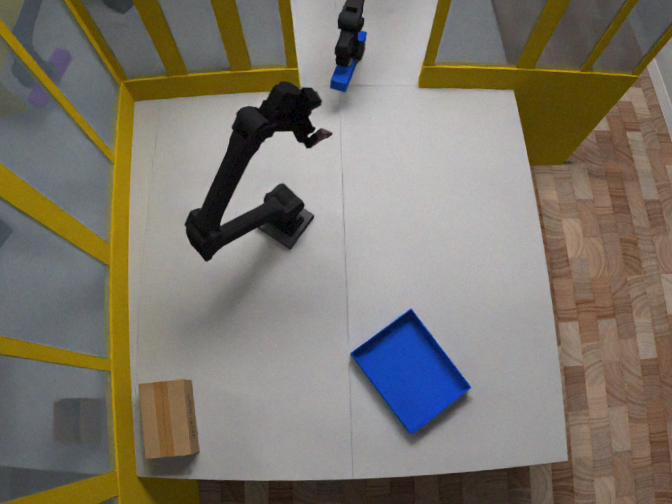

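{"name": "move", "arguments": {"arm8": {"target":[-1.85,0.0,0.8,0,0.819,0.574,0],"speed":0.12}, "arm5": {"target":[1.95,0.0,0.8,0,0.819,0.574,0],"speed":0.12}, "arm6": {"target":[0.70,0.0,0.8,0,0.809,0.588,0],"speed":0.12}, "arm2": {"target":[-0.205,-0.345,0.93,0,0,1,0],"speed":0.3}, "arm1": {"joints":{"joint1_rad":1.53,"joint2_rad":0.8,"joint3_rad":1.2,"joint4_rad":-1.3,"joint5_rad":0,"joint6_rad":0,"gripper_m":0.09}}, "cameras": []}}

{"name": "move", "arguments": {"arm8": {"target":[-1.85,0.0,0.75,0,0.819,0.574,0],"speed":0.06}, "arm5": {"target":[1.95,0.0,0.75,0,0.819,0.574,0],"speed":0.06}, "arm6": {"target":[0.70,0.0,0.75,0,0.809,0.588,0],"speed":0.06}, "arm2": {"target":[-0.205,-0.345,0.84,0,0,1,0],"speed":0.12}, "cameras": []}}

Scene clock: 290.23 s.
Joint torques (N m): arm1=[2.14 -0.85 10.15 0.95 0.07 0.07] | arm2=[0.85 -24.82 12.22 0.13 0.17 0.09] | arm3=[-0.62 1.38 10.15 1.62 -0.05 0.01] | arm4=[-0.03 3.43 9.96 1.76 0.01 0.03] | arm5=[-0.56 -18.49 6.71 0.73 -0.04 0.02] | arm6=[-0.03 -15.85 7.91 0.55 0.03 -0.02] | arm7=[-0.21 1.49 10.47 1.52 -0.09 0.12] | arm8=[1.79 -21.6 9.61 0.29 0 0.03]
Heat: arm1: hottest joint3_rad 33 °C; arm2: hottest joint3_rad 38 °C; arm3: hottest joint3_rad 33 °C; arm4: hottest joint3_rad 42 °C; arm5: hottest joint3_rad 44 °C; arm6: hottest joint3_rad 37 °C; arm7: hottest joint3_rad 46 °C; arm8: hottest joint2_rad 43 °C.
move: arm1 done; arm2 off_target; arm5 done; arm6 done; arm8 done
Joint velocities: within noise
arm1.joint_positions: joint1_rad=+1.517 joint2_rad=+0.794 joint3_rad=+1.187 joint4_rad=-1.287 joint5_rad=+0.001 joint6_rad=-0.008 gripper_m=+0.09014
arm1.joint_status: all done
arm1.hand: x=-2.0089 y=-0.3255 z=+1.1667 quat_wxyz=(-0.284, +0.495, -0.804, -0.166) (m; scene frame)
arm1.hand_target: x=-2.0127 y=-0.3238 z=+1.1691 quat_wxyz=(-0.279, +0.498, -0.804, -0.168) (m; scene frame)
arm1.hand_status: not commanded
arm2.joint_positions: joint1_rad=-2.083 joint2_rad=+2.273 joint3_rad=+2.268 joint4_rad=-1.583 joint5_rad=-0.003 joint6_rad=+0.391 gripper_m=+0.05907
arm2.joint_status: not commanded
arm2.hand: x=-0.2126 y=-0.3532 z=+0.9255 quat_wxyz=(+0.009, +0.003, -1.000, +0.002) (m; scene frame)
arm2.hand_target: x=-0.2056 y=-0.3451 z=+0.9299 quat_wxyz=(-0.001, +0.000, -1.000, +0.000) (m; scene frame)
arm2.hand_status: off_target (0.012 m and 1.1 deg from the pose sent, 0.297 m and 44.9 deg at the start)
arm3, arm4, arm7: as last shown
arm5.joint_positions: joint1_rad=+1.512 joint2_rad=+2.260 joint3_rad=+1.932 joint4_rad=-1.257 joint5_rad=+0.000 joint6_rad=+0.020 gripper_m=+0.05881
arm5.joint_status: not commanded
arm5.hand: x=+1.9526 y=+0.0053 z=+0.7965 quat_wxyz=(-0.006, +0.817, +0.577, +0.009) (m; scene frame)
arm5.hand_target: x=+1.9500 y=+0.0001 z=+0.8000 quat_wxyz=(+0.000, +0.819, +0.574, +0.000) (m; scene frame)
arm5.hand_status: done (0.007 m and 1.3 deg from the pose sent, 0.100 m and 2.5 deg at the start)
arm6.joint_positions: joint1_rad=-1.195 joint2_rad=+2.199 joint3_rad=+1.753 joint4_rad=-1.134 joint5_rad=+0.000 joint6_rad=+0.072 gripper_m=+0.05968
arm6.joint_status: not commanded
arm6.hand: x=+0.6963 y=+0.0053 z=+0.8034 quat_wxyz=(+0.003, -0.809, -0.588, -0.003) (m; scene frame)
arm6.hand_target: x=+0.7001 y=+0.0001 z=+0.8000 quat_wxyz=(+0.000, -0.809, -0.588, +0.000) (m; scene frame)
arm6.hand_status: done (0.007 m and 0.5 deg from the pose sent, 0.107 m and 2.0 deg at the start)
arm8.joint_positions: joint1_rad=+0.327 joint2_rad=+2.233 joint3_rad=+1.997 joint4_rad=-1.332 joint5_rad=-0.002 joint6_rad=+0.063 gripper_m=+0.06004
arm8.joint_status: not commanded
arm8.hand: x=-1.8487 y=+0.0014 z=+0.8102 quat_wxyz=(-0.002, -0.817, -0.577, +0.001) (m; scene frame)
arm8.hand_target: x=-1.8500 y=+0.0002 z=+0.8001 quat_wxyz=(+0.000, -0.819, -0.574, +0.000) (m; scene frame)
arm8.hand_status: done (0.010 m and 0.4 deg from the pose sent, 0.111 m and 1.6 deg at the start)
pictures: none
No camera images: "cameras" was empty.

Scene clock: 291.70 s.
Joint torques (N m): arm1=[1.96 -0.56 10.1 0.77 0.05 0.06] | arm2=[0.85 -26.17 8.47 0.92 0.17 0.08] | arm3=[-0.56 1.26 10.17 1.65 -0.05 0] | arm4=[-0.03 3.43 9.95 1.76 0.01 0.03] | arm5=[-1.44 -19.25 6.38 0.55 -0.06 0.03] | arm6=[-0.03 -16.03 7.38 0.58 0.02 -0.02] | arm7=[-0.38 1.61 10.47 1.62 -0.08 0.12] | arm8=[1.9 -21.54 9.35 0.31 -0.01 0.03]
Heat: arm1: hottest joint3_rad 33 °C; arm2: hottest joint3_rad 38 °C; arm3: hottest joint3_rad 33 °C; arm4: hottest joint3_rad 42 °C; arm5: hottest joint3_rad 44 °C; arm6: hottest joint3_rad 37 °C; arm7: hottest joint3_rad 46 °C; arm8: hottest joint2_rad 43 °C.
move: arm2 done; arm5 done; arm6 done; arm8 off_target
Joint velocities: within noise
arm1, arm3, arm4, arm7: as last shown
arm2.joint_positions: joint1_rad=-2.083 joint2_rad=+2.312 joint3_rad=+2.135 joint4_rad=-1.394 joint5_rad=-0.002 joint6_rad=+0.391 gripper_m=+0.05906
arm2.joint_status: not commanded
arm2.hand: x=-0.2057 y=-0.3503 z=+0.8481 quat_wxyz=(+0.001, +0.003, -1.000, -0.001) (m; scene frame)
arm2.hand_target: x=-0.2051 y=-0.3450 z=+0.8401 quat_wxyz=(+0.000, +0.000, -1.000, +0.000) (m; scene frame)
arm2.hand_status: done (0.010 m and 0.4 deg from the pose sent, 0.086 m and 1.1 deg at the start)
arm5.joint_positions: joint1_rad=+1.512 joint2_rad=+2.308 joint3_rad=+1.895 joint4_rad=-1.162 joint5_rad=+0.000 joint6_rad=+0.020 gripper_m=+0.05881
arm5.joint_status: not commanded
arm5.hand: x=+1.9520 y=+0.0032 z=+0.7518 quat_wxyz=(-0.002, +0.817, +0.577, +0.005) (m; scene frame)
arm5.hand_target: x=+1.9499 y=+0.0000 z=+0.7502 quat_wxyz=(+0.000, +0.819, +0.574, +0.000) (m; scene frame)
arm5.hand_status: done (0.004 m and 0.8 deg from the pose sent, 0.047 m and 1.3 deg at the start)
arm6.joint_positions: joint1_rad=-1.195 joint2_rad=+2.262 joint3_rad=+1.729 joint4_rad=-1.042 joint5_rad=+0.000 joint6_rad=+0.072 gripper_m=+0.05968
arm6.joint_status: not commanded
arm6.hand: x=+0.6959 y=+0.0037 z=+0.7560 quat_wxyz=(+0.001, -0.809, -0.588, -0.002) (m; scene frame)
arm6.hand_target: x=+0.7000 y=+0.0001 z=+0.7501 quat_wxyz=(+0.000, -0.809, -0.588, +0.000) (m; scene frame)
arm6.hand_status: done (0.008 m and 0.2 deg from the pose sent, 0.054 m and 0.5 deg at the start)
arm8.joint_positions: joint1_rad=+0.327 joint2_rad=+2.276 joint3_rad=+1.944 joint4_rad=-1.232 joint5_rad=-0.002 joint6_rad=+0.063 gripper_m=+0.06004
arm8.joint_status: not commanded
arm8.hand: x=-1.8491 y=+0.0001 z=+0.7623 quat_wxyz=(-0.003, -0.817, -0.577, +0.002) (m; scene frame)
arm8.hand_target: x=-1.8500 y=+0.0003 z=+0.7501 quat_wxyz=(+0.000, -0.819, -0.574, +0.000) (m; scene frame)
arm8.hand_status: off_target (0.012 m and 0.6 deg from the pose sent, 0.060 m and 0.4 deg at the start)
pictures: none
No camera images: "cameras" was empty.

{"name": "move", "arguments": {"arm8": {"target":[-1.85,0.0,0.740,0,0.819,0.574,0],"speed":0.05}, "arm5": {"joints":{"gripper_m":0.092}}, "arm6": {"joints":{"gripper_m":0.092}}, "arm2": {"target":[-0.205,-0.345,0.745,0,0,1,0],"speed":0.07}, "cameras": []}}

{"name": "move", "arguments": {"arm8": {"joints":{"gripper_m":0.092}}, "arm2": {"joints":{"gripper_m":0.092}}, "cameras": []}}

{"name": "move", "arguments": {"arm8": {"target":[-1.85,0.0,0.93,0,0.819,0.574,0],"speed":0.2}, "arm5": {"target":[1.95,0.0,0.93,0,0.819,0.574,0],"speed":0.2}, "arm6": {"target":[0.70,0.0,0.93,0,0.809,0.588,0],"speed":0.2}, "arm2": {"target":[-0.205,-0.345,0.93,0,0,1,0],"speed":0.2}, "cameras": []}}

{"name": "move", "arguments": {"arm8": {"joints":{"joint2_rad":0.6,"joint3_rad":1.4,"joint4_rad":-1.3}}, "arm5": {"joints":{"joint2_rad":0.6,"joint3_rad":1.4,"joint4_rad":-1.3}}, "arm6": {"joints":{"joint2_rad":0.6,"joint3_rad":1.4,"joint4_rad":-1.3}}, "arm2": {"joints":{"joint2_rad":0.6,"joint3_rad":1.4,"joint4_rad":-1.3}}, "arm3": {"joints":{"joint1_rad":0.22,"joint6_rad":0,"gripper_m":0.092}}, "arm4": {"joints":{"joint1_rad":0.215,"joint6_rad":0,"gripper_m":0.092}}, "cameras": ["cam_arm8","cam_arm5","cam_arm2","cam_arm3"]}}

Scene clock: 314.20 s.
Joint torques (N m): arm1=[2.14 -0.85 10.07 0.87 0.05 0.08] | arm2=[0.85 -25.82 7.97 1.01 0.14 0.08] | arm3=[-0.5 1.2 10.22 1.59 -0.04 0] | arm4=[-0.03 3.43 9.95 1.76 0.01 0.03] | arm5=[-0.85 -19.14 6.42 0.87 -0.03 0.01] | arm6=[-0.03 -15.91 7.41 0.59 0.03 -0.02] | arm7=[-0.32 1.61 10.48 1.59 -0.1 0.11] | arm8=[1.61 -20.89 8.87 0.53 -0.01 0]
Heat: arm1: hottest joint3_rad 36 °C; arm2: hottest joint3_rad 37 °C; arm3: hottest joint3_rad 33 °C; arm4: hottest joint3_rad 42 °C; arm5: hottest joint3_rad 41 °C; arm6: hottest joint2_rad 37 °C; arm7: hottest joint3_rad 46 °C; arm8: hottest joint2_rad 45 °C.
move: arm2 off_target; arm5 done; arm6 done; arm8 off_target
Joint velocities: within noise
arm1, arm3, arm4, arm7: as last shown
arm1.joint_positions: joint1_rad=+1.517 joint2_rad=+0.794 joint3_rad=+1.187 joint4_rad=-1.287 joint5_rad=+0.001 joint6_rad=-0.007 gripper_m=+0.09014
arm1.hand: x=-2.0089 y=-0.3255 z=+1.1667 quat_wxyz=(-0.284, +0.495, -0.804, -0.167) (m; scene frame)
arm2.joint_positions: joint1_rad=-2.083 joint2_rad=+2.394 joint3_rad=+2.042 joint4_rad=-1.214 joint5_rad=-0.001 joint6_rad=+0.392 gripper_m=+0.05906
arm2.joint_status: not commanded
arm2.hand: x=-0.2038 y=-0.3495 z=+0.7584 quat_wxyz=(-0.002, +0.003, -1.000, -0.002) (m; scene frame)
arm2.hand_target: x=-0.2054 y=-0.3451 z=+0.7452 quat_wxyz=(+0.000, +0.000, -1.000, +0.000) (m; scene frame)
arm2.hand_status: off_target (0.014 m and 0.5 deg from the pose sent, 0.103 m and 0.4 deg at the start)
arm5.joint_positions: joint1_rad=+1.512 joint2_rad=+2.308 joint3_rad=+1.895 joint4_rad=-1.161 joint5_rad=+0.000 joint6_rad=+0.020 gripper_m=+0.09187
arm5.joint_status: all done
arm5.hand: x=+1.9519 y=+0.0031 z=+0.7518 quat_wxyz=(-0.002, +0.817, +0.577, +0.005) (m; scene frame)
arm5.hand_target: x=+1.9499 y=-0.0001 z=+0.7502 quat_wxyz=(+0.000, +0.819, +0.574, +0.000) (m; scene frame)
arm5.hand_status: not commanded
arm6.joint_positions: joint1_rad=-1.195 joint2_rad=+2.262 joint3_rad=+1.729 joint4_rad=-1.042 joint5_rad=+0.000 joint6_rad=+0.072 gripper_m=+0.09188
arm6.joint_status: all done
arm6.hand: x=+0.6959 y=+0.0037 z=+0.7560 quat_wxyz=(+0.001, -0.809, -0.588, -0.002) (m; scene frame)
arm6.hand_target: x=+0.7000 y=+0.0001 z=+0.7501 quat_wxyz=(+0.000, -0.809, -0.588, +0.000) (m; scene frame)
arm6.hand_status: not commanded
arm8.joint_positions: joint1_rad=+0.327 joint2_rad=+2.279 joint3_rad=+1.939 joint4_rad=-1.218 joint5_rad=-0.002 joint6_rad=+0.063 gripper_m=+0.06004
arm8.joint_status: not commanded
arm8.hand: x=-1.8495 y=-0.0014 z=+0.7591 quat_wxyz=(-0.005, -0.817, -0.576, +0.005) (m; scene frame)
arm8.hand_target: x=-1.8499 y=+0.0005 z=+0.7403 quat_wxyz=(+0.000, -0.819, -0.574, +0.000) (m; scene frame)
arm8.hand_status: off_target (0.019 m and 0.9 deg from the pose sent, 0.022 m and 0.6 deg at the start)
pictures: none
No camera images: "cameras" was empty.

Scene clock: 314.83 s.
Joint torques (N m): arm1=[2.32 -1.08 10.13 0.9 0.05 0.06] | arm2=[0.73 -25.82 7.97 0.94 0.14 0.07] | arm3=[-0.62 1.26 10.18 1.59 -0.04 0] | arm4=[-0.03 3.43 9.96 1.76 0.01 0.03] | arm5=[-0.79 -19.02 6.39 0.85 -0.06 -0.01] | arm6=[-0.03 -15.91 7.38 0.58 0.03 -0.01] | arm7=[-0.32 1.61 10.43 1.57 -0.09 0.11] | arm8=[1.67 -20.72 8.88 0.31 -0.01 0]
Heat: arm1: hottest joint3_rad 36 °C; arm2: hottest joint3_rad 37 °C; arm3: hottest joint3_rad 33 °C; arm4: hottest joint3_rad 42 °C; arm5: hottest joint3_rad 41 °C; arm6: hottest joint2_rad 37 °C; arm7: hottest joint3_rad 46 °C; arm8: hottest joint2_rad 45 °C.
move: arm2 done; arm8 done
Joint velocities: within noise
arm1, arm3, arm4, arm5, arm6, arm7: as last shown
arm2.joint_positions: joint1_rad=-2.083 joint2_rad=+2.394 joint3_rad=+2.042 joint4_rad=-1.212 joint5_rad=-0.001 joint6_rad=+0.392 gripper_m=+0.09182
arm2.joint_status: all done
arm2.hand: x=-0.2034 y=-0.3493 z=+0.7584 quat_wxyz=(-0.003, +0.003, -1.000, -0.003) (m; scene frame)
arm2.hand_target: x=-0.2054 y=-0.3451 z=+0.7452 quat_wxyz=(+0.000, +0.000, -1.000, +0.000) (m; scene frame)
arm2.hand_status: not commanded
arm8.joint_positions: joint1_rad=+0.327 joint2_rad=+2.279 joint3_rad=+1.939 joint4_rad=-1.213 joint5_rad=-0.002 joint6_rad=+0.063 gripper_m=+0.09184
arm8.joint_status: all done
arm8.hand: x=-1.8498 y=-0.0025 z=+0.7591 quat_wxyz=(-0.007, -0.817, -0.576, +0.007) (m; scene frame)
arm8.hand_target: x=-1.8499 y=+0.0005 z=+0.7403 quat_wxyz=(+0.000, -0.819, -0.574, +0.000) (m; scene frame)
arm8.hand_status: not commanded
pictures: none
No camera images: "cameras" was empty.

Scene clock: 316.63 s.
Joint torques (N m): arm1=[2.26 -0.97 10.04 0.87 0.07 0.07] | arm2=[0.85 -25.64 11.99 0.16 0.13 0.07] | arm3=[-0.56 1.32 10.17 1.57 -0.05 0.01] | arm4=[-0.03 3.43 9.96 1.77 0.01 0.04] | arm5=[-0.44 -19.25 10.24 -0.38 -0.04 0.03] | arm6=[-0.03 -17.9 12.26 -0.25 0.01 -0.02] | arm7=[-0.32 1.44 10.5 1.59 -0.09 0.12] | arm8=[2.02 -20.95 14.78 -0.66 0 0.03]
Heat: arm1: hottest joint3_rad 36 °C; arm2: hottest joint3_rad 37 °C; arm3: hottest joint3_rad 34 °C; arm4: hottest joint3_rad 42 °C; arm5: hottest joint3_rad 41 °C; arm6: hottest joint2_rad 37 °C; arm7: hottest joint3_rad 46 °C; arm8: hottest joint2_rad 45 °C.
move: arm2 off_target; arm5 off_target; arm6 off_target; arm8 off_target
Joint velocities: within noise
arm1, arm3, arm4, arm7: as last shown
arm2.joint_positions: joint1_rad=-2.083 joint2_rad=+2.278 joint3_rad=+2.271 joint4_rad=-1.584 joint5_rad=-0.001 joint6_rad=+0.392 gripper_m=+0.09192
arm2.joint_status: not commanded
arm2.hand: x=-0.2119 y=-0.3531 z=+0.9233 quat_wxyz=(+0.009, +0.003, -1.000, +0.003) (m; scene frame)
arm2.hand_target: x=-0.2055 y=-0.3451 z=+0.9300 quat_wxyz=(-0.001, +0.000, -1.000, +0.000) (m; scene frame)
arm2.hand_status: off_target (0.013 m and 1.2 deg from the pose sent, 0.172 m and 0.6 deg at the start)
arm5.joint_positions: joint1_rad=+1.512 joint2_rad=+2.178 joint3_rad=+2.093 joint4_rad=-1.518 joint5_rad=+0.000 joint6_rad=+0.020 gripper_m=+0.09187
arm5.joint_status: not commanded
arm5.hand: x=+1.9543 y=+0.0111 z=+0.9102 quat_wxyz=(-0.011, +0.816, +0.577, +0.016) (m; scene frame)
arm5.hand_target: x=+1.9503 y=+0.0009 z=+0.9302 quat_wxyz=(+0.000, +0.819, +0.574, +0.000) (m; scene frame)
arm5.hand_status: off_target (0.023 m and 2.3 deg from the pose sent, 0.178 m and 0.8 deg at the start)
arm6.joint_positions: joint1_rad=-1.195 joint2_rad=+2.109 joint3_rad=+1.860 joint4_rad=-1.385 joint5_rad=+0.000 joint6_rad=+0.072 gripper_m=+0.09188
arm6.joint_status: not commanded
arm6.hand: x=+0.6994 y=+0.0178 z=+0.8986 quat_wxyz=(+0.020, -0.809, -0.588, -0.024) (m; scene frame)
arm6.hand_target: x=+0.7004 y=+0.0015 z=+0.9303 quat_wxyz=(+0.000, -0.809, -0.588, +0.000) (m; scene frame)
arm6.hand_status: off_target (0.036 m and 3.6 deg from the pose sent, 0.174 m and 0.3 deg at the start)
arm8.joint_positions: joint1_rad=+0.327 joint2_rad=+2.186 joint3_rad=+2.205 joint4_rad=-1.616 joint5_rad=-0.002 joint6_rad=+0.063 gripper_m=+0.09193
arm8.joint_status: not commanded
arm8.hand: x=-1.8462 y=+0.0102 z=+0.9201 quat_wxyz=(+0.007, -0.817, -0.576, -0.011) (m; scene frame)
arm8.hand_target: x=-1.8499 y=+0.0006 z=+0.9301 quat_wxyz=(-0.001, -0.819, -0.574, +0.001) (m; scene frame)
arm8.hand_status: off_target (0.015 m and 1.5 deg from the pose sent, 0.171 m and 1.2 deg at the start)
pictures: none
No camera images: "cameras" was empty.

Scene clock: 318.83 s.
Joint torques (N m): arm1=[2.61 -0.85 10.1 0.91 0.07 0.09] | arm2=[0.85 1.85 7.3 2.41 0.11 0.04] | arm3=[-1.73 1.32 10.15 1.59 -0.03 0.15] | arm4=[1.26 3.43 9.96 1.77 -0.01 -0.03] | arm5=[-0.91 2.55 6.5 2.1 -0.06 0] | arm6=[-0.03 3.49 7.58 1.81 0 -0.03] | arm7=[-0.32 1.55 10.47 1.59 -0.09 0.12] | arm8=[1.79 3.08 8.27 1.8 -0.02 0.02]
Heat: arm1: hottest joint3_rad 36 °C; arm2: hottest joint3_rad 37 °C; arm3: hottest joint3_rad 34 °C; arm4: hottest joint3_rad 42 °C; arm5: hottest joint3_rad 41 °C; arm6: hottest joint2_rad 37 °C; arm7: hottest joint3_rad 46 °C; arm8: hottest joint2_rad 44 °C.
move: arm2 done; arm3 done; arm4 done; arm5 done; arm6 done; arm8 done
Joint velocities: within noise
arm1, arm7: as last shown
arm2.joint_positions: joint1_rad=-2.083 joint2_rad=+0.601 joint3_rad=+1.401 joint4_rad=-1.312 joint5_rad=-0.001 joint6_rad=+0.392 gripper_m=+0.09192
arm2.joint_status: all done
arm2.hand: x=-0.6433 y=-0.5351 z=+1.3513 quat_wxyz=(-0.466, +0.003, -0.863, -0.195) (m; scene frame)
arm2.hand_target: x=-0.6429 y=-0.5335 z=+1.3540 quat_wxyz=(-0.469, +0.000, -0.860, -0.201) (m; scene frame)
arm2.hand_status: not commanded
arm3.joint_positions: joint1_rad=+0.234 joint2_rad=+0.566 joint3_rad=+1.355 joint4_rad=-1.309 joint5_rad=+0.226 joint6_rad=-0.016 gripper_m=+0.09206
arm3.joint_status: all done
arm3.hand: x=+0.2444 y=-0.4987 z=+1.2930 quat_wxyz=(-0.196, +0.836, -0.208, -0.468) (m; scene frame)
arm3.hand_target: x=+0.2483 y=-0.4970 z=+1.3063 quat_wxyz=(-0.197, +0.825, -0.220, -0.481) (m; scene frame)
arm3.hand_status: not commanded
arm4.joint_positions: joint1_rad=+0.200 joint2_rad=+0.526 joint3_rad=+1.372 joint4_rad=-1.530 joint5_rad=+0.175 joint6_rad=+0.009 gripper_m=+0.09212
arm4.joint_status: all done
arm4.hand: x=+1.7907 y=-0.4634 z=+1.2625 quat_wxyz=(-0.394, +0.456, -0.780, -0.167) (m; scene frame)
arm4.hand_target: x=+1.7876 y=-0.4644 z=+1.2716 quat_wxyz=(-0.402, +0.462, -0.771, -0.174) (m; scene frame)
arm4.hand_status: not commanded
arm5.joint_positions: joint1_rad=+1.512 joint2_rad=+0.603 joint3_rad=+1.394 joint4_rad=-1.314 joint5_rad=+0.000 joint6_rad=+0.020 gripper_m=+0.09187
arm5.joint_status: all done
arm5.hand: x=+2.0899 y=+0.4225 z=+1.3387 quat_wxyz=(+0.296, +0.709, +0.500, -0.400) (m; scene frame)
arm5.hand_target: x=+2.0897 y=+0.4230 z=+1.3452 quat_wxyz=(+0.303, +0.706, +0.494, -0.407) (m; scene frame)
arm5.hand_status: not commanded
arm6.joint_positions: joint1_rad=-1.195 joint2_rad=+0.591 joint3_rad=+1.396 joint4_rad=-1.310 joint5_rad=+0.000 joint6_rad=+0.072 gripper_m=+0.09188
arm6.joint_status: all done
arm6.hand: x=+0.7962 y=+0.4099 z=+1.3716 quat_wxyz=(-0.328, -0.697, -0.506, +0.389) (m; scene frame)
arm6.hand_target: x=+0.7969 y=+0.4050 z=+1.3736 quat_wxyz=(-0.332, -0.696, -0.506, +0.387) (m; scene frame)
arm6.hand_status: not commanded
arm8.joint_positions: joint1_rad=+0.327 joint2_rad=+0.599 joint3_rad=+1.403 joint4_rad=-1.313 joint5_rad=-0.002 joint6_rad=+0.063 gripper_m=+0.09193
arm8.joint_status: all done
arm8.hand: x=-1.7239 y=+0.4374 z=+1.3129 quat_wxyz=(-0.318, -0.704, -0.497, +0.394) (m; scene frame)
arm8.hand_target: x=-1.7250 y=+0.4352 z=+1.3141 quat_wxyz=(-0.321, -0.704, -0.493, +0.397) (m; scene frame)
arm8.hand_status: not commanded
pictures: cam_arm2, cam_arm3, cam_arm5, cam_arm8

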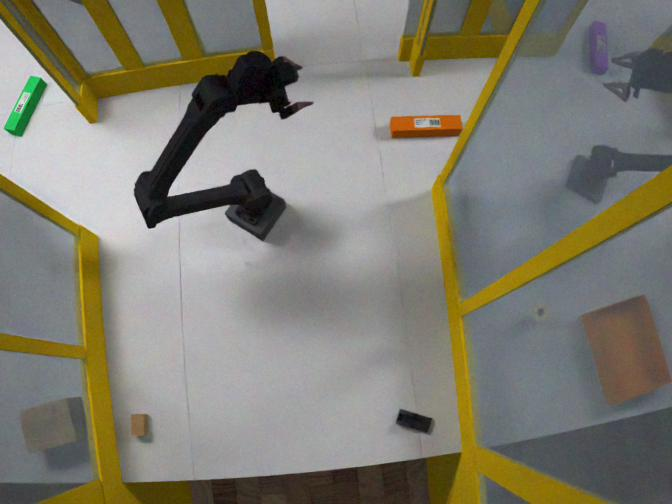

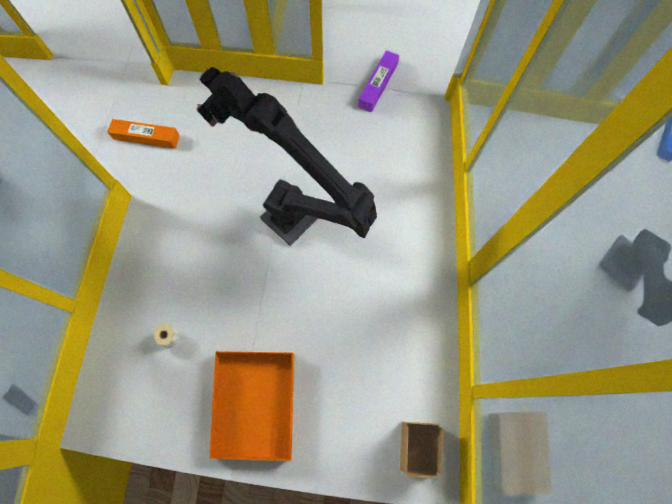

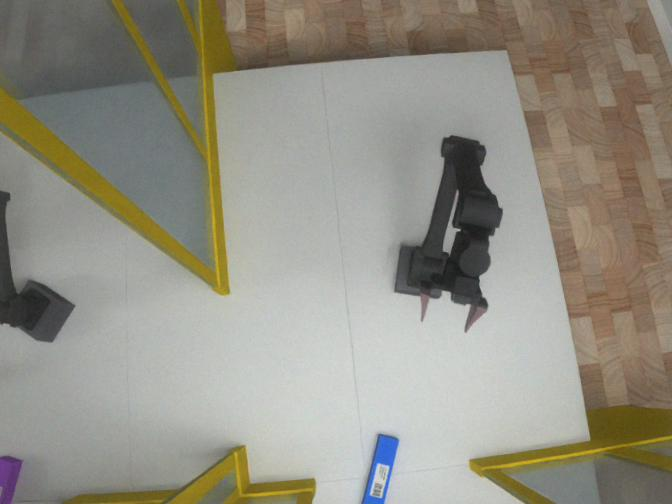

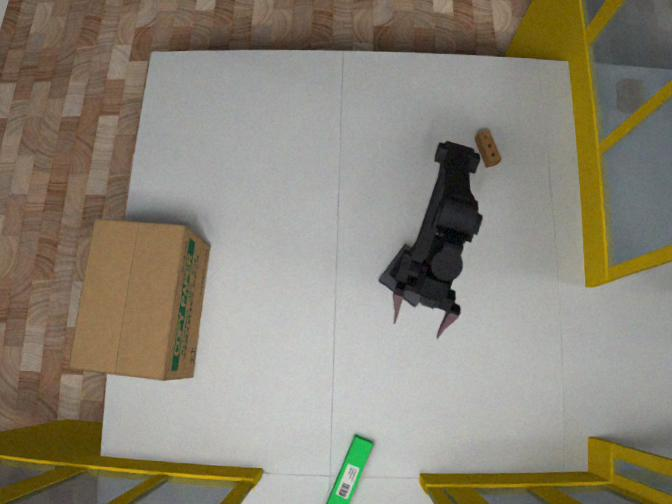

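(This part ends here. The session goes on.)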